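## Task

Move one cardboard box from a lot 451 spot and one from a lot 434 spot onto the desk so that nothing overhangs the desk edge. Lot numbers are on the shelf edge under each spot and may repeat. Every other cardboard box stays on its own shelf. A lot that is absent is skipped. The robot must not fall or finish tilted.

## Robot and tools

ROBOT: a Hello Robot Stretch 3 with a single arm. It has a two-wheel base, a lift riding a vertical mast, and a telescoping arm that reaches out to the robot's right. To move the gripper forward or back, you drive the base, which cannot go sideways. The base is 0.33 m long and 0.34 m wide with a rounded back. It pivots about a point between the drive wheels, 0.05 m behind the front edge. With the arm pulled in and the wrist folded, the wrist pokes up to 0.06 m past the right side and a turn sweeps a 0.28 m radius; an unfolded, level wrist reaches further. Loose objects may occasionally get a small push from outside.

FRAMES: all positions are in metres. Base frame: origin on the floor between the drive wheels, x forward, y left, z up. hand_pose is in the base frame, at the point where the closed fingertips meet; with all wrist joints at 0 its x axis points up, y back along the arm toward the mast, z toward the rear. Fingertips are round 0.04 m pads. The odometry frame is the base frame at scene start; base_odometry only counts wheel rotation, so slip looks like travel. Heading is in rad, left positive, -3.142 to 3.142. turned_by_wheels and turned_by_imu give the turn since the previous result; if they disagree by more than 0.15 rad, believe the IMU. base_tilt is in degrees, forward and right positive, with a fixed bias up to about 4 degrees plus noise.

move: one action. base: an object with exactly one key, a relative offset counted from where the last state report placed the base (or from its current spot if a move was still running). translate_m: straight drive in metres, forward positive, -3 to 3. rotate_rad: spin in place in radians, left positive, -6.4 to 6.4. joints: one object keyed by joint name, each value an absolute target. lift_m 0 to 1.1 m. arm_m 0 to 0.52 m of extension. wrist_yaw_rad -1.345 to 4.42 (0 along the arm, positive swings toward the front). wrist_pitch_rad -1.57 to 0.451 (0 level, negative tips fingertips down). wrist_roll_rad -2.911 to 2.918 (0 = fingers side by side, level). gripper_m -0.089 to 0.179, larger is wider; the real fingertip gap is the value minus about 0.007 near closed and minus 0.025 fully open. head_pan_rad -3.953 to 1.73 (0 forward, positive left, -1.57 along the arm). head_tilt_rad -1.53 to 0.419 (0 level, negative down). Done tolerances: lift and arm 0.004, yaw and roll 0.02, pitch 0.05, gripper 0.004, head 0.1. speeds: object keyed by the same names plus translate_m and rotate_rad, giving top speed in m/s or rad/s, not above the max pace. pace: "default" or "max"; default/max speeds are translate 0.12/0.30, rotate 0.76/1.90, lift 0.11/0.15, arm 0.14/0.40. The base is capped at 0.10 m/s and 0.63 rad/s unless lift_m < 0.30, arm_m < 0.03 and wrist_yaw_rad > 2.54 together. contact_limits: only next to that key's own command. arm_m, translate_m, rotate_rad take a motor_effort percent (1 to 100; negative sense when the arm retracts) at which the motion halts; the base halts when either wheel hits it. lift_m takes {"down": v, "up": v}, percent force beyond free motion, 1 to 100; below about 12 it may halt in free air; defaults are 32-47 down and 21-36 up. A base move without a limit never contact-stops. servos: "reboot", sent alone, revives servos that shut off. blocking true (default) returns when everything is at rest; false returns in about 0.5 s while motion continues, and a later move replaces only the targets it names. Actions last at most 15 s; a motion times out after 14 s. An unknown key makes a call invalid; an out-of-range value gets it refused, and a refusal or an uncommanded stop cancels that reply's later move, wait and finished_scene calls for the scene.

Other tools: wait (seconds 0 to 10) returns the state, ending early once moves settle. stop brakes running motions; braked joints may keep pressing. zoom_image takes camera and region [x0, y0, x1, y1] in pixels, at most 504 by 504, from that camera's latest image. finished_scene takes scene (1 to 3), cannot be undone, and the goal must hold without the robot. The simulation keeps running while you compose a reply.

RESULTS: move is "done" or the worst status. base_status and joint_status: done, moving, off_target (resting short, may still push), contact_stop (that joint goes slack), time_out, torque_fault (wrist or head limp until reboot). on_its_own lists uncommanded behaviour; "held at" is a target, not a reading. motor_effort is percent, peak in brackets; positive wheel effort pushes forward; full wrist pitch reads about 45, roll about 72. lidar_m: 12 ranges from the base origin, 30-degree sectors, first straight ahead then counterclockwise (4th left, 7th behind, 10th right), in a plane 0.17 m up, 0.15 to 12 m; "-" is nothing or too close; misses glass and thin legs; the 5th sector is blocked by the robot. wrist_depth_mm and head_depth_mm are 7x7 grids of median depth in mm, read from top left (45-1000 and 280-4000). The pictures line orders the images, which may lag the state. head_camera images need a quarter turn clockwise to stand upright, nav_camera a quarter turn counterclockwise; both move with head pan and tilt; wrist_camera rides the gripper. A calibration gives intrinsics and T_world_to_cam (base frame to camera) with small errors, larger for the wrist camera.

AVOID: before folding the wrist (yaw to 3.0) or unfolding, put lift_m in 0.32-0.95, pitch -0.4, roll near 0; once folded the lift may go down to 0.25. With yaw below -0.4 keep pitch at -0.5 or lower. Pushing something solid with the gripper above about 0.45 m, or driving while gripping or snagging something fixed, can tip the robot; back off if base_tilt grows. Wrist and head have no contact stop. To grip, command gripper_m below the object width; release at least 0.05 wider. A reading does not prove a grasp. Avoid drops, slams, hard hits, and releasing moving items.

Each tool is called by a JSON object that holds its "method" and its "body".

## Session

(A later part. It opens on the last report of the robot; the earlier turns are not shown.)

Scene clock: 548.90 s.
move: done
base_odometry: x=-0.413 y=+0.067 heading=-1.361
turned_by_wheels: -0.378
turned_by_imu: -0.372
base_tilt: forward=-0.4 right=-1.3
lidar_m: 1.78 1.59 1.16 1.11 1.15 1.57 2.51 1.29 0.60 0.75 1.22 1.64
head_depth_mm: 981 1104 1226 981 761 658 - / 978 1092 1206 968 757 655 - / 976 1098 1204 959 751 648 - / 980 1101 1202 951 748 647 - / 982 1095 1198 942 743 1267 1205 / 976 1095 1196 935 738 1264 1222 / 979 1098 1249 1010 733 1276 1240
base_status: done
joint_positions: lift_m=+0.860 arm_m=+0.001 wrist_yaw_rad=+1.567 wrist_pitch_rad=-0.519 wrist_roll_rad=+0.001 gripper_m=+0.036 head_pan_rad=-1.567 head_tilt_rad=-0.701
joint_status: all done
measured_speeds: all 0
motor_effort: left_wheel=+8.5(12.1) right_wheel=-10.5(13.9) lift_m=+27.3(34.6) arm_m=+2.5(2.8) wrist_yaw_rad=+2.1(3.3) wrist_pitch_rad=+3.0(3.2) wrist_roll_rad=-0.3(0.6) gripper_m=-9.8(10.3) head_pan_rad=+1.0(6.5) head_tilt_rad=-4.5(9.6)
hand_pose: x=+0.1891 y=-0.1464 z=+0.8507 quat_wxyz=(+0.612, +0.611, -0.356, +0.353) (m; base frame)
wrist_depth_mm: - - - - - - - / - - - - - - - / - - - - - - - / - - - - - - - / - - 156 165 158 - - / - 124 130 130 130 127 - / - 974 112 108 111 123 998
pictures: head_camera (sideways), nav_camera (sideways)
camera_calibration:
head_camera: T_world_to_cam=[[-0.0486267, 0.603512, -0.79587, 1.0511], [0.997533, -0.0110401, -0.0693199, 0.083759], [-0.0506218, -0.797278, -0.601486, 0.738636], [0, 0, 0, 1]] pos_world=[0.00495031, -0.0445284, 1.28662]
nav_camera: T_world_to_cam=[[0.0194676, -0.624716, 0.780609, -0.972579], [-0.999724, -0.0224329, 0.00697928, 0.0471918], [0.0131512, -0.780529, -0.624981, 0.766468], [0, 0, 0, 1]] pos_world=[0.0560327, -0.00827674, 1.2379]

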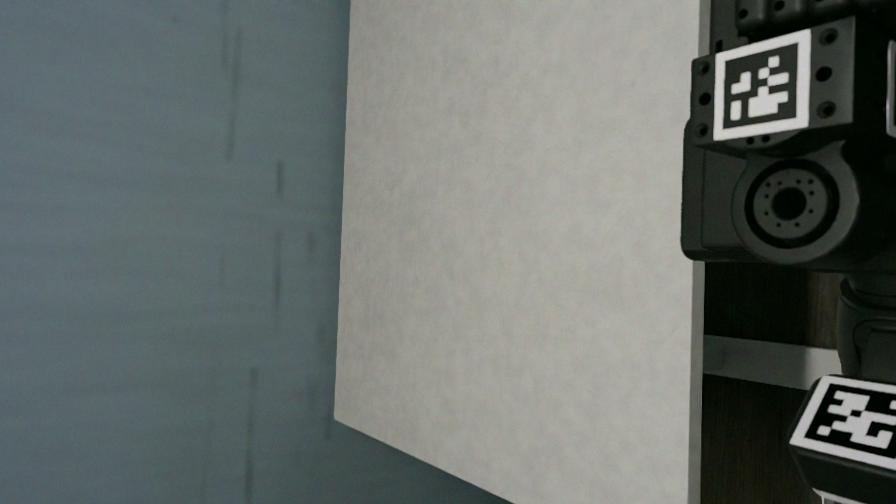

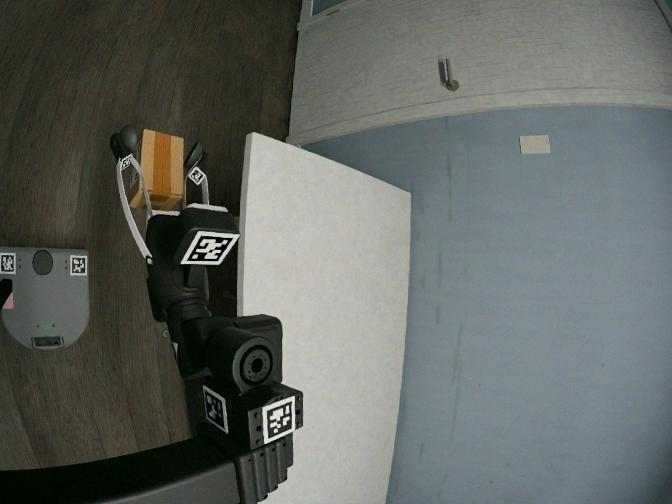

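{"method": "move", "body": {"joints": {"wrist_yaw_rad": 0.0}, "speeds": {"wrist_yaw_rad": 0.6}, "cameras": []}}

{"method": "move", "body": {"joints": {"arm_m": 0.26}, "speeds": {"arm_m": 0.12}, "cameras": []}}

{"method": "move", "body": {"joints": {"lift_m": 0.775}, "speeds": {"lift_m": 0.06}, "contact_limits": {"lift_m": {"down": 20}}, "cameras": ["wrist_camera", "head_camera"]}}

Scene clock: 582.03 s.
move: done
base_odometry: x=-0.413 y=+0.067 heading=-1.361
turned_by_wheels: +0.000
turned_by_imu: +0.000
base_tilt: forward=-0.4 right=-1.2
lidar_m: 1.78 1.59 1.15 1.11 1.15 1.57 2.51 1.28 0.60 0.75 1.22 1.64
head_depth_mm: 984 1098 1226 977 763 659 - / 983 1100 1206 966 761 656 - / 981 1101 1199 966 752 477 - / 974 1094 1197 951 746 321 - / 978 1093 1191 943 741 657 1182 / 977 1094 1196 934 738 1265 1170 / 981 1096 1239 965 732 1284 1172
base_status: not commanded
joint_positions: lift_m=+0.860 arm_m=+0.001 wrist_yaw_rad=+0.003 wrist_pitch_rad=-0.519 wrist_roll_rad=+0.001 gripper_m=+0.036 head_pan_rad=-1.570 head_tilt_rad=-0.701
joint_status: all done
measured_speeds: all 0
motor_effort: left_wheel=+8.3(8.6) right_wheel=-10.0(11.0) lift_m=+24.0(24.8) arm_m=+2.2(2.6) wrist_yaw_rad=-3.2(6.6) wrist_pitch_rad=+3.0(3.2) wrist_roll_rad=-0.3(0.8) gripper_m=-9.5(10.3) head_pan_rad=-3.5(3.8) head_tilt_rad=+1.7(2.2)
hand_pose: x=-0.0209 y=-0.3561 z=+0.8507 quat_wxyz=(+0.684, +0.183, -0.683, -0.181) (m; base frame)
wrist_depth_mm: - - - - - - - / - - - - - - - / - 545 - - - - - / - - - - - - - / - - 151 164 151 - - / - 123 130 130 129 123 - / - 980 112 108 111 120 959
pictures: none
No camera images: "cameras" was empty.

Scene clock: 585.33 s.
move: done
base_odometry: x=-0.413 y=+0.067 heading=-1.361
turned_by_wheels: +0.000
turned_by_imu: +0.000
base_tilt: forward=-0.2 right=-1.2
lidar_m: 1.78 1.59 1.16 1.11 1.15 1.57 2.52 1.28 0.60 0.75 1.22 1.64
head_depth_mm: 987 1103 1220 943 295 - 1179 / 976 1098 1213 373 692 673 1179 / 982 1099 1199 417 731 672 1189 / 977 1091 1196 444 724 668 1183 / 979 1094 1198 940 742 660 1179 / 978 1095 1188 934 737 1255 1169 / 976 1090 1242 971 731 1275 1173
base_status: not commanded
joint_positions: lift_m=+0.860 arm_m=+0.260 wrist_yaw_rad=+0.003 wrist_pitch_rad=-0.519 wrist_roll_rad=+0.001 gripper_m=+0.036 head_pan_rad=-1.570 head_tilt_rad=-0.700
joint_status: all done
measured_speeds: all 0
motor_effort: left_wheel=+7.8(8.6) right_wheel=-9.6(11.1) lift_m=+25.7(26.3) arm_m=+13.0(15.1) wrist_yaw_rad=-2.1(4.4) wrist_pitch_rad=+3.1(3.2) wrist_roll_rad=-0.6(0.7) gripper_m=-9.9(10.2) head_pan_rad=-2.6(3.7) head_tilt_rad=+2.7(3.6)
hand_pose: x=-0.0209 y=-0.6155 z=+0.8506 quat_wxyz=(+0.684, +0.183, -0.683, -0.181) (m; base frame)
wrist_depth_mm: - - - - - - - / - - - - - - - / - - - - - - - / - - - - - - - / - - 151 163 151 - - / - 123 130 130 129 123 - / 276 256 112 108 111 122 262
pictures: none
No camera images: "cameras" was empty.

Scene clock: 587.33 s.
move: done
base_odometry: x=-0.413 y=+0.067 heading=-1.361
turned_by_wheels: +0.000
turned_by_imu: +0.000
base_tilt: forward=-0.3 right=-1.2
lidar_m: 1.78 1.59 1.16 1.11 1.15 1.56 2.51 1.29 0.60 0.75 1.22 1.64
head_depth_mm: 984 1099 1228 980 762 347 285 / 980 1101 1217 966 408 341 1127 / 984 1097 1194 491 471 670 1195 / 979 1099 1200 953 500 668 1191 / 979 1097 1198 945 742 664 1180 / 976 1093 1193 938 741 1253 1172 / 974 1090 1248 970 735 1279 1171
base_status: not commanded
joint_positions: lift_m=+0.775 arm_m=+0.260 wrist_yaw_rad=+0.003 wrist_pitch_rad=-0.519 wrist_roll_rad=+0.001 gripper_m=+0.036 head_pan_rad=-1.570 head_tilt_rad=-0.700
joint_status: all done
measured_speeds: all 0
motor_effort: left_wheel=+7.8(8.2) right_wheel=-10.3(10.8) lift_m=+23.6(27.8) arm_m=+12.1(13.3) wrist_yaw_rad=-3.0(4.7) wrist_pitch_rad=+3.1(3.2) wrist_roll_rad=-0.4(0.7) gripper_m=-9.6(10.3) head_pan_rad=-2.1(3.4) head_tilt_rad=+3.3(3.5)
contact_limits: lift_m down 20 (down: maximum 72; up: maximum 65)
hand_pose: x=-0.0209 y=-0.6155 z=+0.7656 quat_wxyz=(+0.684, +0.183, -0.683, -0.181) (m; base frame)
wrist_depth_mm: - - - - - - - / - - - - - - - / - - - - - - - / 271 268 266 271 267 266 264 / 238 236 158 165 158 229 228 / 207 197 130 130 130 126 198 / 187 174 116 108 112 120 177
pictures: head_camera (sideways), wrist_camera
camera_calibration:
head_camera: T_world_to_cam=[[-0.0466703, 0.602589, -0.796686, 1.05215], [0.997492, -0.014366, -0.0692996, 0.083733], [-0.0532044, -0.797922, -0.600408, 0.737249], [0, 0, 0, 1]] pos_world=[0.00480604, -0.0445451, 1.28669]
wrist_camera: T_world_to_cam=[[-0.998886, -0.0364268, -0.0300091, -0.0136693], [-0.00151518, 0.660264, -0.751032, 1.0139], [0.0471716, -0.75015, -0.659584, 0.210463], [0, 0, 0, 1]] pos_world=[-0.0220457, -0.512063, 0.899881]

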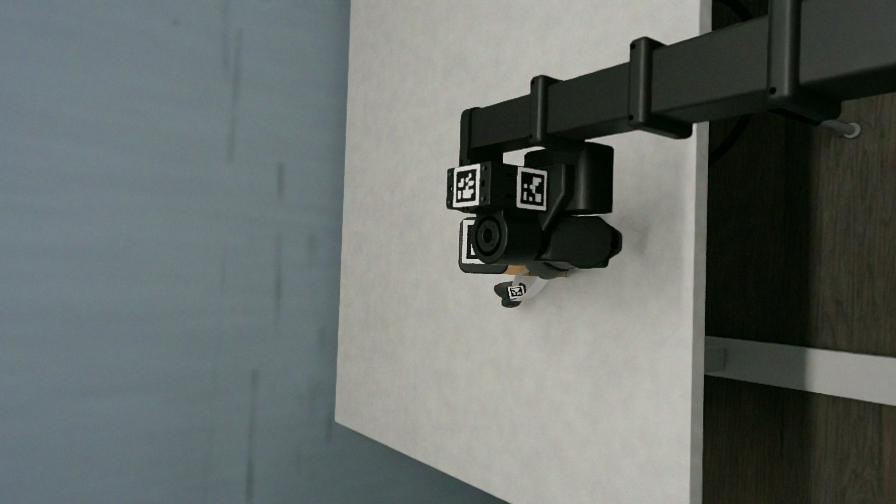

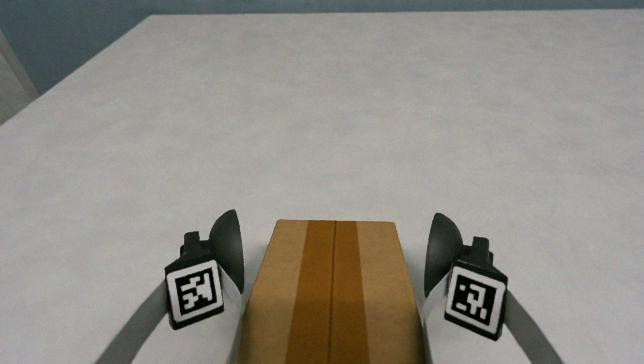

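{"method": "move", "body": {"joints": {"lift_m": 0.758}, "speeds": {"lift_m": 0.03}, "contact_limits": {"lift_m": {"down": 20}}, "cameras": ["wrist_camera"]}}

Scene clock: 595.93 s.
move: done
base_odometry: x=-0.413 y=+0.067 heading=-1.361
turned_by_wheels: +0.000
turned_by_imu: +0.000
base_tilt: forward=-0.4 right=-1.2
lidar_m: 1.78 1.60 1.16 1.11 1.15 1.56 2.51 1.28 0.60 0.75 1.22 1.64
head_depth_mm: 988 1099 1228 979 766 642 292 / 981 1101 1217 968 420 358 318 / 984 1102 1204 963 481 670 1192 / 980 1102 1203 955 509 668 1192 / 987 1095 1196 945 743 664 1182 / 980 1097 1189 940 740 1253 1175 / 982 1091 1242 1011 733 1281 1177
base_status: not commanded
joint_positions: lift_m=+0.758 arm_m=+0.260 wrist_yaw_rad=+0.001 wrist_pitch_rad=-0.474 wrist_roll_rad=+0.001 gripper_m=+0.035 head_pan_rad=-1.570 head_tilt_rad=-0.700
joint_status: all done
measured_speeds: all 0
motor_effort: left_wheel=+6.3(8.3) right_wheel=-8.0(10.5) lift_m=+17.4(24.0) arm_m=+8.8(10.0) wrist_yaw_rad=-2.6(3.5) wrist_pitch_rad=-5.3(5.7) wrist_roll_rad=-0.4(0.5) gripper_m=-8.8(10.0) head_pan_rad=-2.4(2.6) head_tilt_rad=+2.9(3.4)
contact_limits: lift_m down 20 (down: maximum 72; up: maximum 65)
hand_pose: x=-0.0212 y=-0.6220 z=+0.7584 quat_wxyz=(+0.687, +0.166, -0.687, -0.166) (m; base frame)
wrist_depth_mm: - - - - - - - / - - - - - - - / - - - - - - - / 268 267 263 270 267 266 263 / 233 232 217 159 157 225 224 / 200 199 127 138 130 194 193 / 176 109 166 121 123 123 171
pictures: wrist_camera
camera_calibration:
wrist_camera: T_world_to_cam=[[-0.998943, -0.0361777, -0.0283397, -0.0155738], [-0.000503091, 0.625241, -0.780431, 1.01334], [0.0459534, -0.779593, -0.624599, 0.155926], [0, 0, 0, 1]] pos_world=[-0.0222129, -0.512584, 0.88779]

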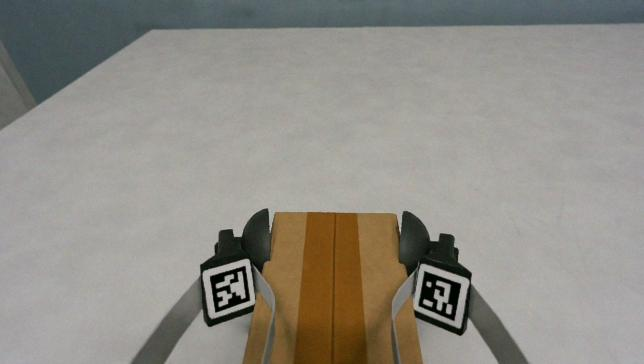

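{"method": "move", "body": {"joints": {"gripper_m": 0.15}, "cameras": ["wrist_camera"]}}

Scene clock: 635.87 s.
move: done
base_odometry: x=-0.413 y=+0.067 heading=-1.361
turned_by_wheels: +0.000
turned_by_imu: +0.000
base_tilt: forward=-0.2 right=-1.1
lidar_m: 1.78 1.60 1.16 1.11 1.15 1.56 2.51 1.28 0.60 0.75 1.23 1.64
head_depth_mm: 983 1096 1229 978 764 640 293 / 983 1101 1217 970 419 357 318 / 981 1096 1206 963 480 674 1189 / 977 1097 1203 954 509 664 1178 / 978 1094 1187 946 740 661 1181 / 978 1090 1192 936 738 1251 1170 / 977 1096 1244 969 735 1275 1164
base_status: not commanded
joint_positions: lift_m=+0.758 arm_m=+0.260 wrist_yaw_rad=+0.001 wrist_pitch_rad=-0.511 wrist_roll_rad=+0.001 gripper_m=+0.150 head_pan_rad=-1.570 head_tilt_rad=-0.700
joint_status: all done
measured_speeds: all 0
motor_effort: left_wheel=+6.0(6.6) right_wheel=-8.1(9.2) lift_m=+26.8(27.6) arm_m=+3.3(5.9) wrist_yaw_rad=-1.9(2.8) wrist_pitch_rad=+1.6(5.4) wrist_roll_rad=-0.4(0.6) gripper_m=+0.6(81.8) head_pan_rad=-1.7(2.4) head_tilt_rad=+1.1(2.0)
contact_limits: lift_m down 20 (down: maximum 72; up: maximum 65)
hand_pose: x=-0.0212 y=-0.6167 z=+0.7504 quat_wxyz=(+0.684, +0.179, -0.684, -0.179) (m; base frame)
wrist_depth_mm: - - - - - - - / - - - - - - - / - - - - - 276 272 / 257 253 252 250 247 246 242 / 218 210 214 146 204 209 209 / 194 128 182 128 134 129 177 / - 159 158 113 118 159 111
pictures: wrist_camera
camera_calibration:
wrist_camera: T_world_to_cam=[[-0.998946, -0.0350628, -0.0296208, -0.0139737], [-0.000524168, 0.654008, -0.756487, 1.00351], [0.0458968, -0.755674, -0.653337, 0.191382], [0, 0, 0, 1]] pos_world=[-0.0222167, -0.512174, 0.883769]

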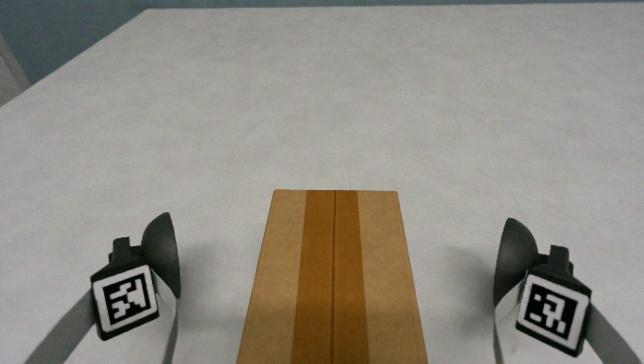

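{"method": "move", "body": {"joints": {"lift_m": 0.86}, "pace": "max", "cameras": []}}

{"method": "move", "body": {"joints": {"arm_m": 0.0, "wrist_pitch_rad": -0.4, "gripper_m": 0.05, "head_pan_rad": -3.4, "head_tilt_rad": -0.35}, "pace": "max", "cameras": ["nav_camera"]}}

{"method": "move", "body": {"joints": {"wrist_yaw_rad": 3.0}, "pace": "max", "cameras": ["head_camera"]}}

Scene clock: 655.30 s.
move: done
base_odometry: x=-0.413 y=+0.067 heading=-1.361
turned_by_wheels: +0.000
turned_by_imu: +0.000
base_tilt: forward=-0.5 right=-1.2
lidar_m: 1.78 1.59 1.16 1.11 1.15 1.57 2.51 1.29 0.60 0.75 1.23 1.64
head_depth_mm: 987 1097 1229 946 295 - 1186 / 982 1101 1212 374 692 672 1179 / 979 1099 1200 416 730 669 1190 / 978 1101 1200 444 726 667 1190 / 976 1094 1198 942 743 661 1181 / 977 1093 1195 934 735 1247 1164 / 980 1088 1238 971 733 1277 1172
base_status: not commanded
joint_positions: lift_m=+0.860 arm_m=+0.260 wrist_yaw_rad=+0.001 wrist_pitch_rad=-0.512 wrist_roll_rad=+0.001 gripper_m=+0.150 head_pan_rad=-1.570 head_tilt_rad=-0.700
joint_status: all done
measured_speeds: all 0
motor_effort: left_wheel=+6.0(6.7) right_wheel=-8.3(9.1) lift_m=+31.5(34.5) arm_m=-2.0(2.3) wrist_yaw_rad=-1.1(2.9) wrist_pitch_rad=+1.9(1.9) wrist_roll_rad=-0.5(0.7) gripper_m=+0.9(1.4) head_pan_rad=-1.6(2.0) head_tilt_rad=-0.4(1.2)
hand_pose: x=-0.0212 y=-0.6165 z=+0.8521 quat_wxyz=(+0.684, +0.180, -0.684, -0.179) (m; base frame)
wrist_depth_mm: - - - - - - - / - - - - - - - / - - - - - - - / - - - - - - - / - 147 - - - 143 - / - 127 - - - 123 115 / - 261 271 217 266 255 111
pictures: none
No camera images: "cameras" was empty.

Scene clock: 657.47 s.
move: done
base_odometry: x=-0.413 y=+0.067 heading=-1.361
turned_by_wheels: +0.000
turned_by_imu: +0.000
base_tilt: forward=-0.5 right=-1.1
lidar_m: 1.78 1.59 1.16 1.11 1.15 1.56 2.51 1.28 0.60 0.75 1.22 1.64
head_depth_mm: 2531 2698 2844 1801 1835 1847 - / 2447 2627 2756 2993 2770 2061 - / 2371 2532 2644 2847 2788 1934 - / 2285 2456 2573 2761 2728 1931 - / 2241 2374 2510 2667 2701 1914 - / 2171 2264 2411 2553 2652 1913 1534 / 2112 2211 2327 2460 2555 1902 1476
base_status: not commanded
joint_positions: lift_m=+0.860 arm_m=+0.001 wrist_yaw_rad=+0.001 wrist_pitch_rad=-0.420 wrist_roll_rad=+0.001 gripper_m=+0.050 head_pan_rad=-3.408 head_tilt_rad=-0.344
joint_status: all done
measured_speeds: translate_m=+0.000 rotate_rad=+0.000 lift_m=+0.000 arm_m=+0.000 wrist_yaw_rad=+0.000 wrist_pitch_rad=+0.000 wrist_roll_rad=+0.000 head_pan_rad=+0.024 head_tilt_rad=+0.000
motor_effort: left_wheel=+6.1(6.5) right_wheel=-8.2(8.8) lift_m=+23.1(31.5) arm_m=-12.2(14.6) wrist_yaw_rad=-1.5(3.2) wrist_pitch_rad=+3.1(4.9) wrist_roll_rad=-0.3(0.7) gripper_m=-0.2(81.6) head_pan_rad=+3.7(6.2) head_tilt_rad=-3.6(9.2)
hand_pose: x=-0.0212 y=-0.3697 z=+0.8723 quat_wxyz=(+0.692, +0.148, -0.691, -0.147) (m; base frame)
wrist_depth_mm: - - - - - - - / - - - - - - - / - - - - - - - / - - - 392 - - - / - - 153 392 151 - - / - - 127 - 127 - - / - 99 280 280 276 276 281
pictures: nav_camera (sideways)
camera_calibration:
nav_camera: T_world_to_cam=[[-0.305738, 0.0658964, 0.949833, -1.19131], [0.249184, 0.968369, 0.0130264, 0.0316961], [-0.91893, 0.240666, -0.312487, 0.365542], [0, 0, 0, 1]] pos_world=[-0.03622, -0.0401637, 1.24536]

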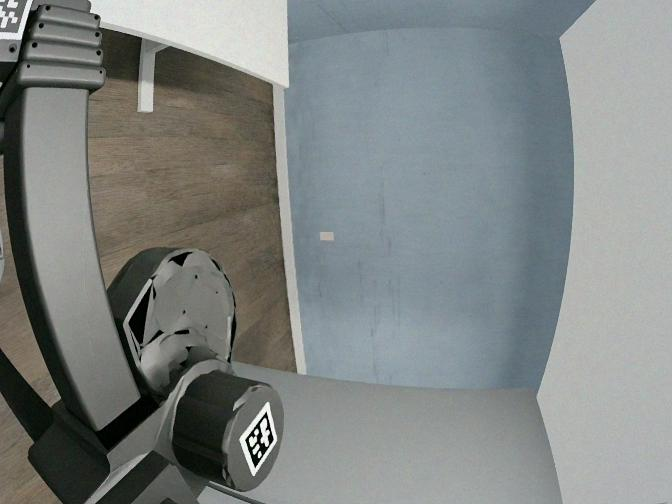

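Scene clock: 659.27 s.
move: done
base_odometry: x=-0.413 y=+0.067 heading=-1.361
turned_by_wheels: +0.000
turned_by_imu: +0.000
base_tilt: forward=-0.5 right=-1.1
lidar_m: 1.78 1.59 1.15 1.11 1.15 1.56 2.51 1.28 0.60 0.75 1.23 1.64
head_depth_mm: 2543 2665 2828 2970 1848 1867 - / 2457 2616 2729 2972 2756 2029 - / 2368 2502 2683 2837 2706 1934 - / 2289 2448 2550 2718 2732 1913 - / 2222 2346 2518 2661 2698 1921 - / 2185 2281 2429 2568 2660 1892 1528 / 2105 2219 2340 2497 2565 1886 1474
base_status: not commanded
joint_positions: lift_m=+0.860 arm_m=+0.001 wrist_yaw_rad=+2.997 wrist_pitch_rad=-0.420 wrist_roll_rad=+0.001 gripper_m=+0.050 head_pan_rad=-3.401 head_tilt_rad=-0.350
joint_status: all done
measured_speeds: all 0
motor_effort: left_wheel=+5.9(6.3) right_wheel=-7.7(8.7) lift_m=+23.6(23.9) arm_m=-13.1(13.3) wrist_yaw_rad=+2.0(7.3) wrist_pitch_rad=+3.2(3.3) wrist_roll_rad=-0.3(0.6) gripper_m=+0.2(0.8) head_pan_rad=+3.4(4.2) head_tilt_rad=-3.9(4.3)
hand_pose: x=+0.0111 y=+0.0763 z=+0.8723 quat_wxyz=(+0.197, +0.700, +0.097, +0.679) (m; base frame)
wrist_depth_mm: - 139 - - - - - / - 150 - - - - - / - 162 - - - - - / - 181 - - - - - / - - 200 - - - - / - - 127 - 127 - - / - - 284 - - - -
pictures: head_camera (sideways)
camera_calibration:
head_camera: T_world_to_cam=[[0.294756, -0.030196, -0.955095, 1.2567], [-0.292017, -0.954533, -0.0599423, 0.0794465], [-0.90986, 0.296572, -0.290172, 0.338787], [0, 0, 0, 1]] pos_world=[-0.0389726, 0.013307, 1.30334]

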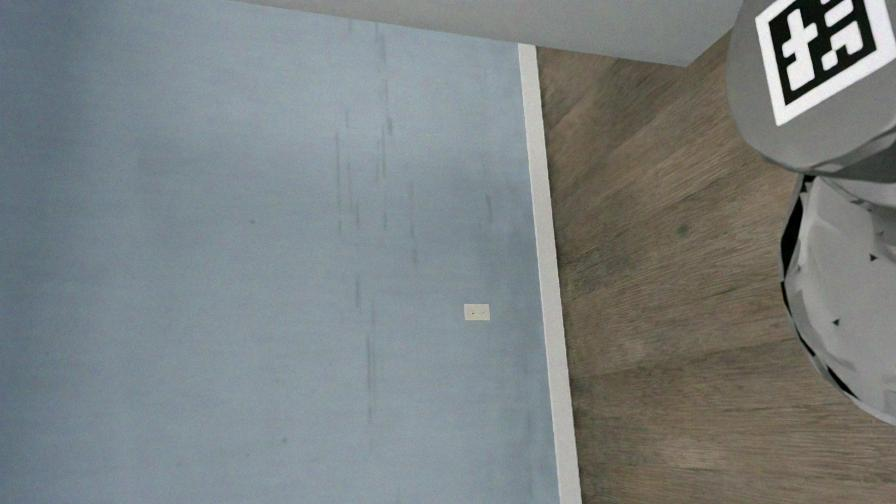

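{"method": "move", "body": {"joints": {"lift_m": 0.28, "head_pan_rad": -3.14, "head_tilt_rad": -0.35}, "pace": "max", "cameras": ["nav_camera"]}}

{"method": "move", "body": {"base": {"translate_m": -1.95}, "pace": "max", "cameras": ["nav_camera"]}}

Scene clock: 684.80 s.
move: done
base_odometry: x=-0.413 y=+0.067 heading=-1.361
turned_by_wheels: +0.000
turned_by_imu: +0.000
base_tilt: forward=-0.3 right=-1.2
lidar_m: 1.78 1.60 1.16 1.11 1.15 1.57 2.51 1.29 0.60 0.75 1.22 1.64
head_depth_mm: 2226 2320 2460 2628 2766 1969 1539 / 2244 2328 2504 2637 2737 1950 1507 / 2223 2329 2448 2666 2702 1929 1494 / 2203 2319 2456 2603 2719 1929 1493 / 2183 2347 2464 2628 2712 1918 1486 / 2186 2310 2439 2656 2671 1908 1488 / 2196 2309 2441 2615 2487 1896 1465
base_status: not commanded
joint_positions: lift_m=+0.280 arm_m=+0.001 wrist_yaw_rad=+2.997 wrist_pitch_rad=-0.419 wrist_roll_rad=+0.001 gripper_m=+0.050 head_pan_rad=-3.140 head_tilt_rad=-0.350
joint_status: all done
measured_speeds: all 0
motor_effort: left_wheel=+5.9(6.5) right_wheel=-8.2(8.7) lift_m=+26.3(26.5) arm_m=-11.2(12.4) wrist_yaw_rad=+1.7(3.7) wrist_pitch_rad=+3.1(3.2) wrist_roll_rad=-0.3(0.8) gripper_m=+0.1(1.0) head_pan_rad=-2.4(5.2) head_tilt_rad=-2.4(6.2)
hand_pose: x=+0.0111 y=+0.0764 z=+0.2925 quat_wxyz=(+0.197, +0.700, +0.097, +0.679) (m; base frame)
wrist_depth_mm: - 139 - - - - - / - 149 - - - - - / 961 163 892 939 906 905 901 / 764 185 674 725 722 722 705 / 615 588 199 602 577 590 590 / 526 518 128 313 127 508 503 / 285 100 267 270 434 429 437
pictures: nav_camera (sideways)
camera_calibration:
nav_camera: T_world_to_cam=[[-0.318038, -0.0175722, 0.947915, -1.18873], [-0.0166859, 0.999777, 0.0129353, 0.0334366], [-0.947931, -0.0117029, -0.31826, 0.373232], [0, 0, 0, 1]] pos_world=[-0.0237059, -0.04995, 1.24517]

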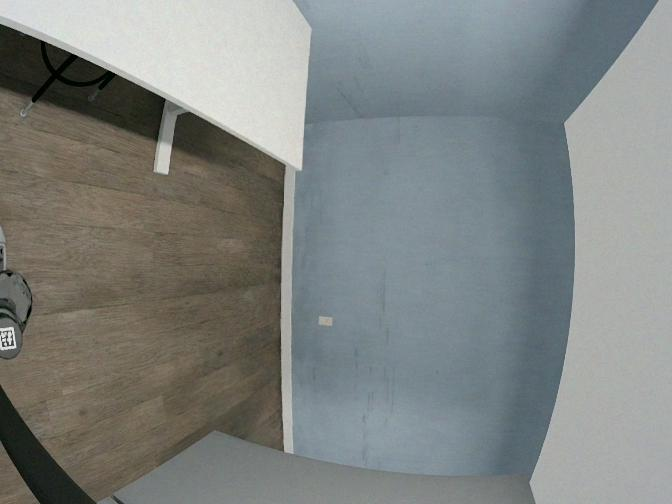

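Scene clock: 692.70 s.
move: done
base_odometry: x=-0.820 y=+1.974 heading=-1.361
turned_by_wheels: +0.000
turned_by_imu: -0.002
base_tilt: forward=-0.4 right=-1.1
lidar_m: 3.72 1.56 1.18 2.33 0.82 0.60 0.57 0.59 0.81 1.20 1.24 1.13
head_depth_mm: 475 502 533 566 606 651 702 / 474 500 530 564 603 648 696 / 473 499 529 562 601 647 696 / 471 498 528 560 598 642 694 / 469 496 528 559 598 640 692 / 470 496 524 557 595 637 689 / 468 494 523 557 593 636 682
base_status: done
joint_positions: lift_m=+0.280 arm_m=+0.001 wrist_yaw_rad=+2.997 wrist_pitch_rad=-0.419 wrist_roll_rad=+0.001 gripper_m=+0.050 head_pan_rad=-3.140 head_tilt_rad=-0.351
joint_status: not commanded
measured_speeds: all 0
motor_effort: left_wheel=-2.3(11.3) right_wheel=-4.8(18.2) lift_m=+25.5(30.7) arm_m=-9.6(11.5) wrist_yaw_rad=+1.3(3.8) wrist_pitch_rad=+3.0(3.1) wrist_roll_rad=-0.2(0.7) gripper_m=+0.3(1.0) head_pan_rad=-2.6(3.7) head_tilt_rad=+0.7(3.6)
hand_pose: x=+0.0110 y=+0.0764 z=+0.2925 quat_wxyz=(+0.197, +0.700, +0.097, +0.679) (m; base frame)
wrist_depth_mm: - 139 - - - - - / - 150 - - - - - / 858 163 896 910 928 917 891 / 751 186 680 726 728 706 714 / 615 597 199 595 576 590 591 / 524 525 128 314 127 503 504 / 284 100 265 273 432 426 437
pictures: nav_camera (sideways)
camera_calibration:
nav_camera: T_world_to_cam=[[-0.318479, -0.0175253, 0.947768, -1.18854], [-0.0165422, 0.99978, 0.0129284, 0.0334448], [-0.947786, -0.0115607, -0.318698, 0.373801], [0, 0, 0, 1]] pos_world=[-0.0236872, -0.0499455, 1.24516]

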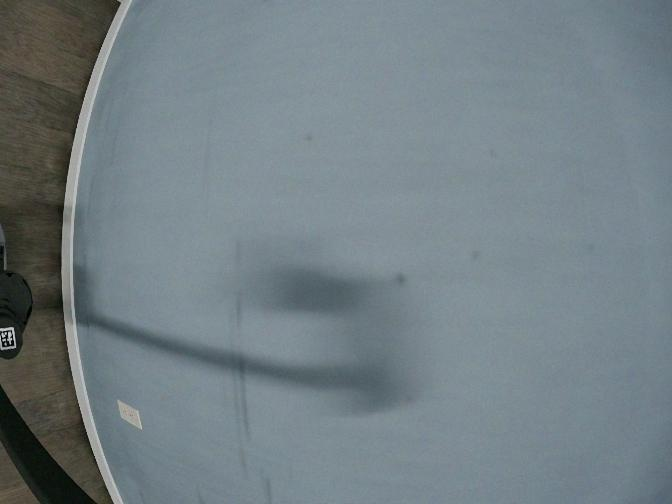

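{"method": "move", "body": {"base": {"rotate_rad": 1.598}, "joints": {"head_pan_rad": -0.5, "head_tilt_rad": -0.3}, "pace": "max", "cameras": ["nav_camera"]}}

Scene clock: 703.37 s.
move: done
base_odometry: x=-0.820 y=+1.974 heading=+0.237
turned_by_wheels: +1.598
turned_by_imu: +1.566
base_tilt: forward=-0.4 right=-1.4
lidar_m: 2.25 0.81 0.59 0.57 0.59 0.81 1.21 1.25 1.13 3.71 1.56 1.18
head_depth_mm: 1299 1378 1469 1587 1701 1838 1603 / 1214 1283 1359 1455 1557 1669 1591 / 1134 1197 1271 1347 1433 1527 1570 / 1067 1128 1186 1255 1324 1417 1468 / 1031 1084 1129 1200 1268 1341 1410 / 1283 1353 1453 1545 1669 1875 1559 / 2208 2339 2392 2540 2600 2006 1558
base_status: done
joint_positions: lift_m=+0.280 arm_m=+0.001 wrist_yaw_rad=+2.997 wrist_pitch_rad=-0.419 wrist_roll_rad=+0.001 gripper_m=+0.050 head_pan_rad=-0.492 head_tilt_rad=-0.300
joint_status: all done
measured_speeds: translate_m=+0.000 rotate_rad=+0.000 lift_m=+0.000 arm_m=+0.000 wrist_yaw_rad=+0.000 wrist_pitch_rad=+0.000 wrist_roll_rad=+0.000 head_pan_rad=-0.024 head_tilt_rad=+0.000
motor_effort: left_wheel=-5.7(14.3) right_wheel=+7.0(14.3) lift_m=+23.7(31.3) arm_m=-11.7(13.5) wrist_yaw_rad=+1.2(2.9) wrist_pitch_rad=+2.9(3.1) wrist_roll_rad=-0.4(0.8) gripper_m=+0.6(0.8) head_pan_rad=-3.4(5.4) head_tilt_rad=+5.4(8.6)
hand_pose: x=+0.0110 y=+0.0764 z=+0.2925 quat_wxyz=(+0.197, +0.700, +0.097, +0.679) (m; base frame)
wrist_depth_mm: - 139 - - - - - / - 150 - - - - - / - 163 175 709 730 752 764 / 684 186 678 721 736 726 704 / 620 592 200 610 571 596 588 / 520 526 127 311 127 509 503 / 285 100 267 271 434 429 436
pictures: nav_camera (sideways)
camera_calibration:
nav_camera: T_world_to_cam=[[0.24638, -0.112642, 0.962605, -1.21136], [-0.459432, -0.888108, 0.0136684, 0.0351821], [0.853357, -0.445619, -0.270563, 0.300167], [0, 0, 0, 1]] pos_world=[0.0584697, 0.0285562, 1.2468]

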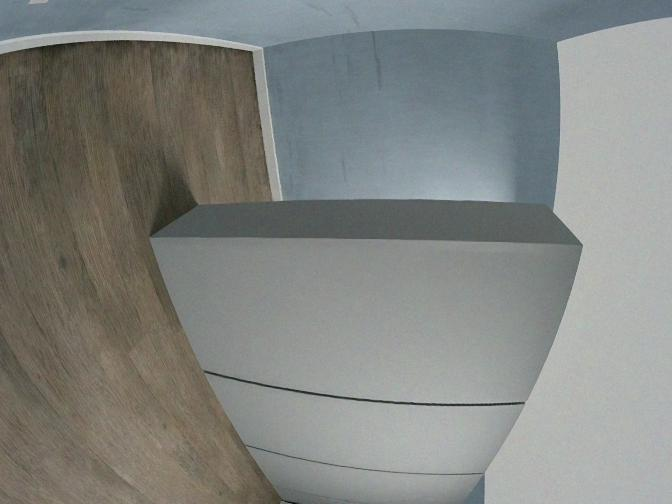

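{"method": "move", "body": {"base": {"translate_m": 1.91}, "joints": {"head_pan_rad": -1.57, "head_tilt_rad": -0.3}, "pace": "max", "cameras": ["nav_camera"]}}

Scene clock: 728.30 s.
move: done
base_odometry: x=+1.037 y=+2.422 heading=+0.237
turned_by_wheels: +0.000
turned_by_imu: +0.002
base_tilt: forward=-0.3 right=-1.3
lidar_m: 0.66 0.68 0.60 0.58 0.60 0.82 2.25 0.64 0.57 1.37 0.94 0.68
head_depth_mm: 1158 1201 1268 1306 1411 1234 1015 / 1860 2053 2163 1414 1427 1482 1503 / 3155 3123 3123 3051 2474 2025 1572 / 3205 3935 - - 2979 2058 1567 / 3265 3878 - - 2956 2047 1575 / 2788 3008 3178 3201 2789 2028 1561 / 1967 1971 2004 2055 2080 1929 1556
base_status: done
joint_positions: lift_m=+0.280 arm_m=+0.001 wrist_yaw_rad=+2.997 wrist_pitch_rad=-0.419 wrist_roll_rad=+0.001 gripper_m=+0.050 head_pan_rad=-1.570 head_tilt_rad=-0.300
joint_status: all done
measured_speeds: all 0
motor_effort: left_wheel=+3.3(11.1) right_wheel=+2.1(17.2) lift_m=+29.3(31.5) arm_m=+3.7(7.9) wrist_yaw_rad=+0.3(2.9) wrist_pitch_rad=+3.0(3.2) wrist_roll_rad=-0.3(0.7) gripper_m=+0.1(0.9) head_pan_rad=+2.9(5.3) head_tilt_rad=+2.9(8.1)
hand_pose: x=+0.0110 y=+0.0764 z=+0.2925 quat_wxyz=(+0.197, +0.700, +0.097, +0.679) (m; base frame)
wrist_depth_mm: - 139 - - - - - / - 149 - - - - 695 / - 163 195 714 729 744 748 / 689 185 682 722 721 725 707 / 616 596 199 593 580 596 593 / 522 518 127 313 127 506 506 / 283 100 267 272 430 427 438
pictures: nav_camera (sideways)
camera_calibration:
nav_camera: T_world_to_cam=[[0.0173081, -0.269742, 0.962777, -1.21019], [-0.999789, -0.015333, 0.0136776, 0.0384663], [0.0110729, -0.962811, -0.26995, 0.304507], [0, 0, 0, 1]] pos_world=[0.0560325, -0.0326663, 1.24682]

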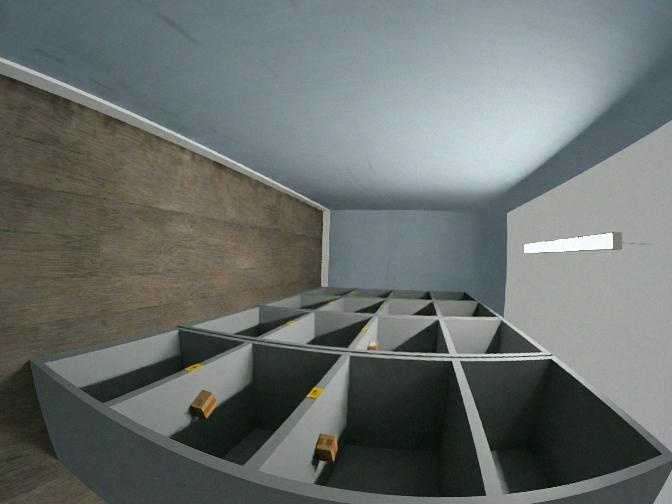

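{"method": "zoom_image", "body": {"camera": "nav_camera", "region": [150, 260, 450, 430]}}

{"method": "move", "body": {"base": {"translate_m": 0.1}, "joints": {"head_pan_rad": -1.75, "head_tilt_rad": -0.3}, "pace": "max", "cameras": ["head_camera"]}}

Scaled by 1.680 from the camera's 672x504 image, which has a finer 792x594 frame.

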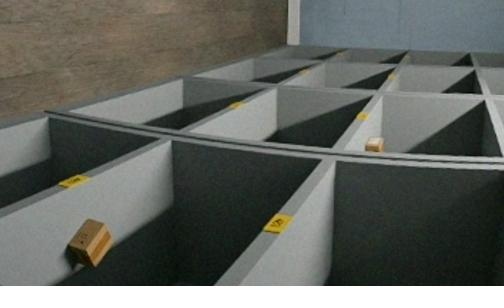

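Scene clock: 757.07 s.
move: done
base_odometry: x=+1.134 y=+2.445 heading=+0.237
turned_by_wheels: +0.000
turned_by_imu: +0.000
base_tilt: forward=-0.5 right=-1.3
lidar_m: 0.56 0.58 0.60 0.58 0.60 0.82 2.25 0.64 0.64 2.20 0.79 0.58
head_depth_mm: 1247 1288 1382 1400 1519 1236 980 / 1220 1275 1346 1375 1507 1278 1442 / 1695 2115 2256 1455 1493 1605 1517 / 2988 2243 2314 2406 2516 2061 1565 / 3231 3925 - - 2995 2032 1560 / 3322 3834 - - 2960 2032 1559 / 3204 3710 3919 3996 2908 2019 1540
base_status: done
joint_positions: lift_m=+0.280 arm_m=+0.001 wrist_yaw_rad=+2.998 wrist_pitch_rad=-0.419 wrist_roll_rad=+0.001 gripper_m=+0.050 head_pan_rad=-1.750 head_tilt_rad=-0.300
joint_status: all done
measured_speeds: all 0
motor_effort: left_wheel=-2.2(12.0) right_wheel=+8.2(13.3) lift_m=+29.4(30.4) arm_m=+10.0(10.0) wrist_yaw_rad=+2.1(3.2) wrist_pitch_rad=+3.0(3.1) wrist_roll_rad=-0.3(0.7) gripper_m=+0.4(1.0) head_pan_rad=-2.8(4.4) head_tilt_rad=+1.7(3.1)
hand_pose: x=+0.0110 y=+0.0764 z=+0.2925 quat_wxyz=(+0.197, +0.700, +0.097, +0.679) (m; base frame)
wrist_depth_mm: - 139 - - - - 616 / - 150 - - - - 648 / - 163 195 719 733 755 664 / 695 185 685 724 720 719 649 / 618 597 200 604 575 593 590 / 524 518 127 312 127 507 498 / 285 100 264 273 434 429 442
pictures: head_camera (sideways)
camera_calibration:
head_camera: T_world_to_cam=[[-0.00208891, 0.248714, -0.968575, 1.27613], [0.974325, -0.217558, -0.0579667, 0.0691536], [-0.225138, -0.943827, -0.241874, 0.271748], [0, 0, 0, 1]] pos_world=[-0.00353135, -0.0458619, 1.30576]

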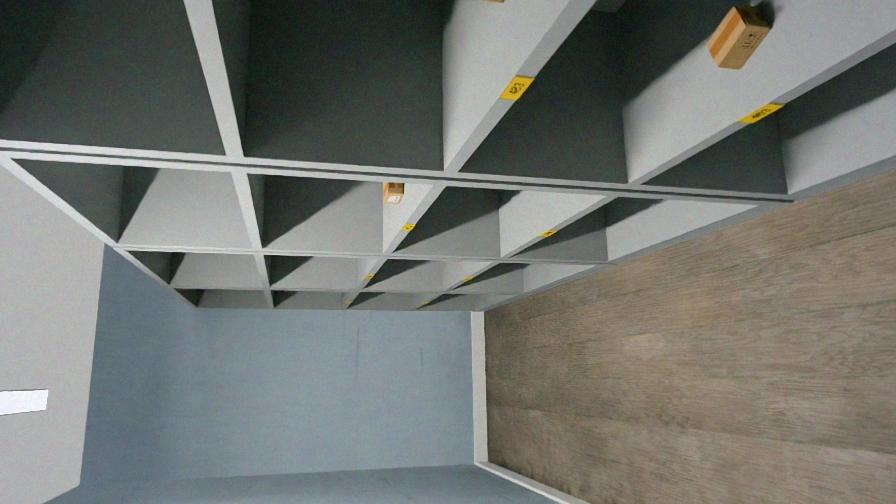

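{"method": "zoom_image", "body": {"camera": "head_camera", "region": [490, 60, 550, 120]}}

{"method": "zoom_image", "body": {"camera": "head_camera", "region": [735, 85, 795, 135]}}

{"method": "zoom_image", "body": {"camera": "head_camera", "region": [390, 210, 430, 245]}}

{"method": "zoom_image", "body": {"camera": "head_camera", "region": [530, 215, 570, 250]}}

Scaled by 8.400 from the camera's 896x504 image, which has a finer 1280x720 frame.

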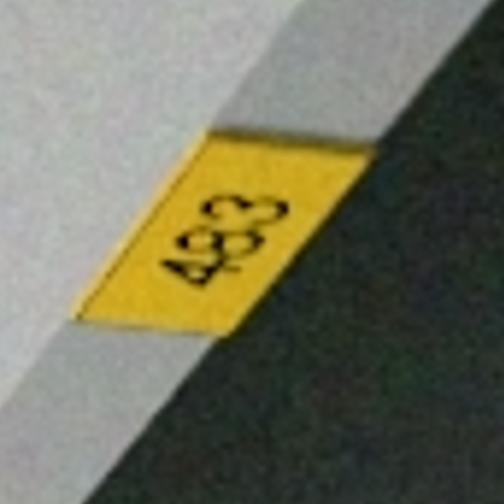

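Scaled by 8.400 from the camera's 896x504 image, which has a finer 1280x720 frame.

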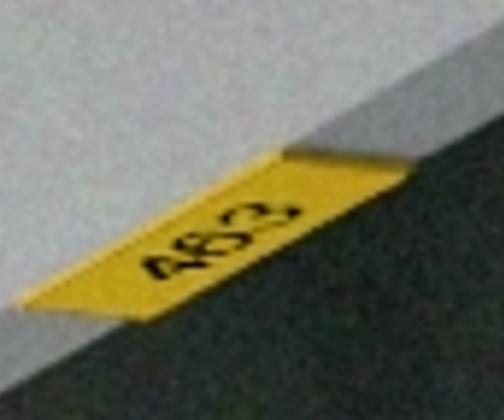

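Scaled by 12.600 from the camera's 896x504 image, which has a finer 1280x720 frame.

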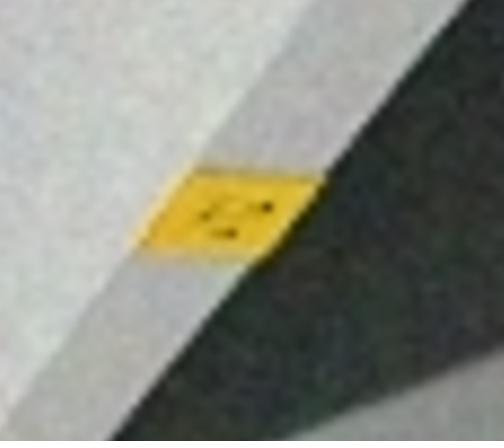

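Scaled by 12.600 from the camera's 896x504 image, which has a finer 1280x720 frame.

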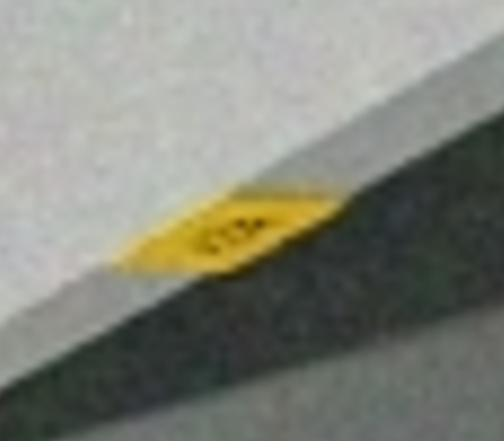

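{"method": "move", "body": {"base": {"rotate_rad": -1.598}, "joints": {"head_pan_rad": -1.1, "head_tilt_rad": -0.45}, "pace": "max", "cameras": []}}

{"method": "move", "body": {"base": {"translate_m": 0.7}, "pace": "max", "cameras": ["head_camera", "nav_camera"]}}

Scene clock: 775.90 s.
move: done
base_odometry: x=+1.134 y=+2.445 heading=-1.361
turned_by_wheels: -1.598
turned_by_imu: -1.567
base_tilt: forward=-0.3 right=-1.1
lidar_m: 2.25 0.80 0.58 0.56 0.58 0.60 0.58 0.60 0.82 2.17 0.64 0.64
head_depth_mm: 2689 2797 3071 3195 2335 1745 1401 / 2820 3027 3194 3281 2335 1735 1383 / 2925 3142 3274 3269 2293 1723 1380 / 813 888 2690 2981 2081 1654 1344 / 677 724 783 849 928 1020 1135 / 580 613 651 699 753 815 888 / 506 536 573 625 686 932 1172
base_status: done
joint_positions: lift_m=+0.280 arm_m=+0.001 wrist_yaw_rad=+2.998 wrist_pitch_rad=-0.419 wrist_roll_rad=+0.001 gripper_m=+0.050 head_pan_rad=-1.096 head_tilt_rad=-0.450
joint_status: all done
measured_speeds: all 0
motor_effort: left_wheel=+4.8(14.5) right_wheel=-8.2(15.2) lift_m=+29.4(29.5) arm_m=-4.2(13.3) wrist_yaw_rad=+1.5(2.5) wrist_pitch_rad=+2.9(3.1) wrist_roll_rad=-0.3(0.7) gripper_m=+0.0(0.8) head_pan_rad=-2.5(4.9) head_tilt_rad=-3.9(6.7)
hand_pose: x=+0.0110 y=+0.0764 z=+0.2925 quat_wxyz=(+0.197, +0.700, +0.097, +0.679) (m; base frame)
wrist_depth_mm: 524 139 553 572 586 606 621 / 579 150 594 625 643 661 688 / 623 163 639 688 695 723 749 / 659 184 680 713 715 717 726 / 617 590 199 604 573 598 583 / 525 517 127 311 127 505 501 / 283 100 265 272 434 431 437
pictures: none
No camera images: "cameras" was empty.

Scene clock: 779.53 s.
move: done
base_odometry: x=+1.280 y=+1.761 heading=-1.361
turned_by_wheels: +0.000
turned_by_imu: +0.000
base_tilt: forward=-0.2 right=-1.1
lidar_m: 1.69 0.81 0.59 0.56 0.58 0.79 1.28 1.32 0.50 0.80 0.89 0.76
head_depth_mm: 582 770 817 836 557 932 824 / 596 802 860 831 549 982 817 / 609 844 901 762 547 1011 786 / 623 889 958 811 570 1005 787 / 642 936 1010 799 623 1004 805 / 661 886 938 788 1022 998 847 / 682 765 803 781 888 932 975
base_status: done
joint_positions: lift_m=+0.280 arm_m=+0.001 wrist_yaw_rad=+2.998 wrist_pitch_rad=-0.419 wrist_roll_rad=+0.001 gripper_m=+0.050 head_pan_rad=-1.100 head_tilt_rad=-0.450
joint_status: not commanded
measured_speeds: all 0
motor_effort: left_wheel=+4.7(15.6) right_wheel=-1.6(10.4) lift_m=+28.3(29.3) arm_m=-12.1(13.3) wrist_yaw_rad=+1.2(3.2) wrist_pitch_rad=+3.0(3.1) wrist_roll_rad=-0.3(0.8) gripper_m=+0.3(1.3) head_pan_rad=-3.1(3.7) head_tilt_rad=-3.1(4.5)
hand_pose: x=+0.0110 y=+0.0764 z=+0.2925 quat_wxyz=(+0.197, +0.700, +0.097, +0.679) (m; base frame)
wrist_depth_mm: 528 139 561 576 590 611 634 / 584 150 610 632 649 676 697 / 635 163 648 696 705 730 761 / 682 186 682 720 729 722 708 / 619 587 199 600 574 589 584 / 518 521 127 314 127 505 501 / 284 100 266 271 432 429 438
pictures: head_camera (sideways), nav_camera (sideways)
camera_calibration:
head_camera: T_world_to_cam=[[-0.216849, 0.324013, -0.920865, 1.21514], [0.903322, 0.424245, -0.0634439, 0.0767056], [0.370115, -0.845596, -0.384685, 0.453981], [0, 0, 0, 1]] pos_world=[0.0261857, -0.0423786, 1.29848]
nav_camera: T_world_to_cam=[[0.201775, -0.358863, 0.91132, -1.14414], [-0.883664, -0.467984, 0.0113674, 0.040768], [0.422404, -0.807594, -0.411542, 0.486267], [0, 0, 0, 1]] pos_world=[0.061483, 0.0011963, 1.24233]

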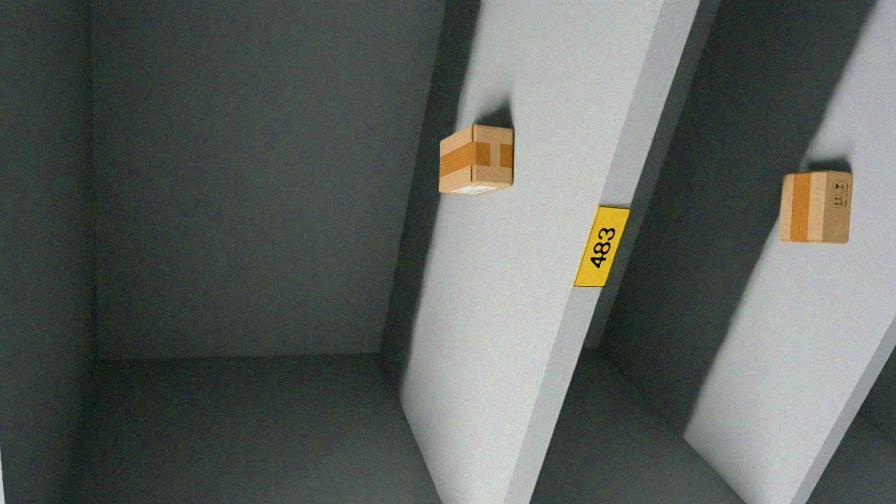

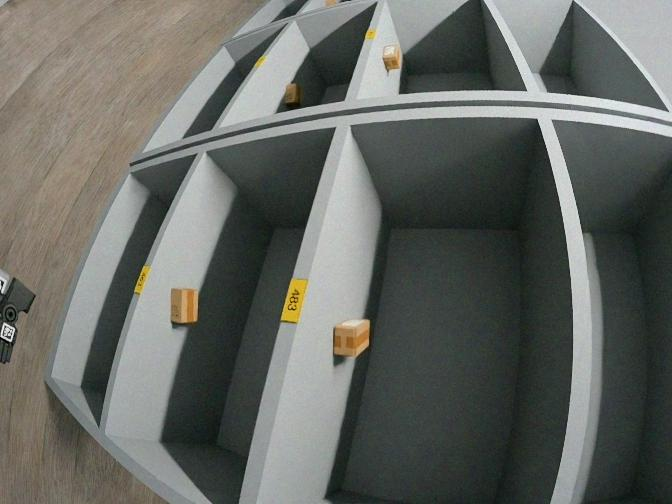

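{"method": "zoom_image", "body": {"camera": "nav_camera", "region": [240, 15, 400, 105]}}

{"method": "move", "body": {"base": {"translate_m": 0.7}, "pace": "max", "cameras": ["head_camera", "nav_camera"]}}

Scaled by 3.150 from the camera's 672x504 image, which has a finer 792x594 frame.

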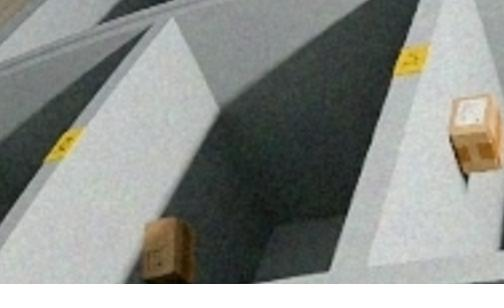

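Scene clock: 786.80 s.
move: done
base_odometry: x=+1.426 y=+1.076 heading=-1.361
turned_by_wheels: +0.000
turned_by_imu: +0.001
base_tilt: forward=-0.2 right=-1.3
lidar_m: 1.86 0.82 0.59 0.57 0.59 0.80 1.97 1.02 0.93 0.44 0.92 0.97
head_depth_mm: 583 763 812 832 553 471 525 / 593 799 849 831 551 956 818 / 609 840 899 818 547 1016 814 / 623 879 947 811 571 1011 812 / 640 932 1003 802 595 971 805 / 659 979 1066 700 1156 997 827 / 682 1032 1095 731 1196 987 873
base_status: done
joint_positions: lift_m=+0.280 arm_m=+0.001 wrist_yaw_rad=+2.998 wrist_pitch_rad=-0.419 wrist_roll_rad=+0.001 gripper_m=+0.050 head_pan_rad=-1.100 head_tilt_rad=-0.450
joint_status: not commanded
measured_speeds: all 0
motor_effort: left_wheel=+4.5(14.3) right_wheel=-0.6(13.7) lift_m=+27.3(28.1) arm_m=-9.5(11.3) wrist_yaw_rad=+1.9(3.2) wrist_pitch_rad=+3.0(3.1) wrist_roll_rad=-0.6(0.7) gripper_m=+1.0(1.0) head_pan_rad=-3.1(3.7) head_tilt_rad=-1.1(2.4)
hand_pose: x=+0.0110 y=+0.0764 z=+0.2925 quat_wxyz=(+0.197, +0.700, +0.097, +0.679) (m; base frame)
wrist_depth_mm: 531 139 564 585 600 617 632 / 580 150 614 641 651 687 700 / 634 163 659 694 709 729 755 / 692 185 678 729 714 730 704 / 619 596 200 603 583 600 589 / 524 523 127 313 127 505 506 / 283 100 266 271 430 427 441
pictures: head_camera (sideways), nav_camera (sideways)
camera_calibration:
head_camera: T_world_to_cam=[[-0.216836, 0.324022, -0.920865, 1.21514], [0.903339, 0.424209, -0.0634439, 0.0767055], [0.370082, -0.84561, -0.384685, 0.453981], [0, 0, 0, 1]] pos_world=[0.0261841, -0.0423793, 1.29848]
nav_camera: T_world_to_cam=[[0.201761, -0.358871, 0.91132, -1.14414], [-0.883682, -0.46795, 0.0113674, 0.0407681], [0.422372, -0.807611, -0.411542, 0.486268], [0, 0, 0, 1]] pos_world=[0.061483, 0.00119414, 1.24233]

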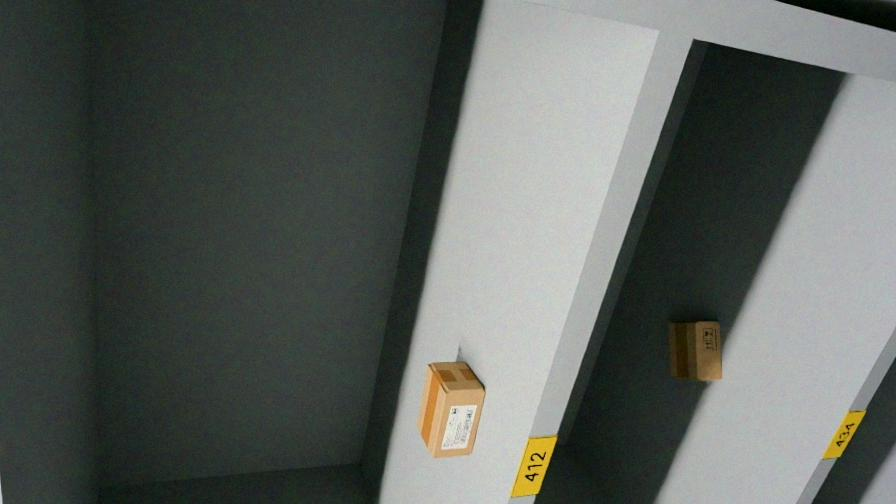

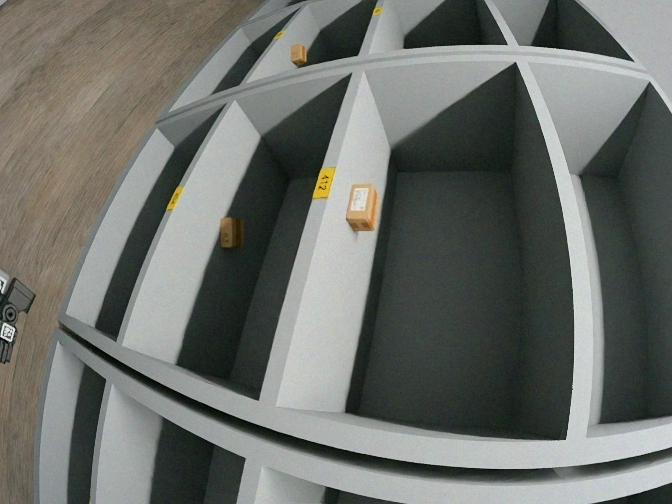

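{"method": "zoom_image", "body": {"camera": "head_camera", "region": [815, 400, 875, 465]}}

Scaled by 7.754 from the camera's 896x504 image, which has a finer 1280x720 frame.

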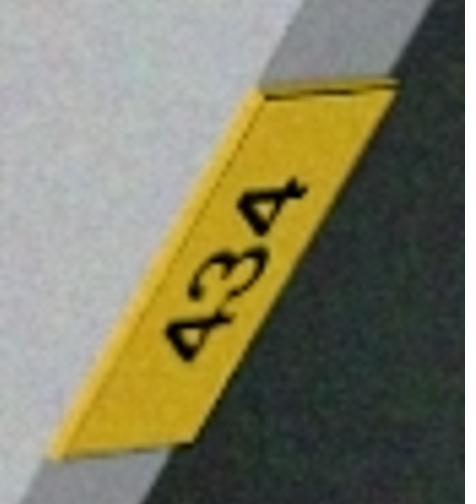

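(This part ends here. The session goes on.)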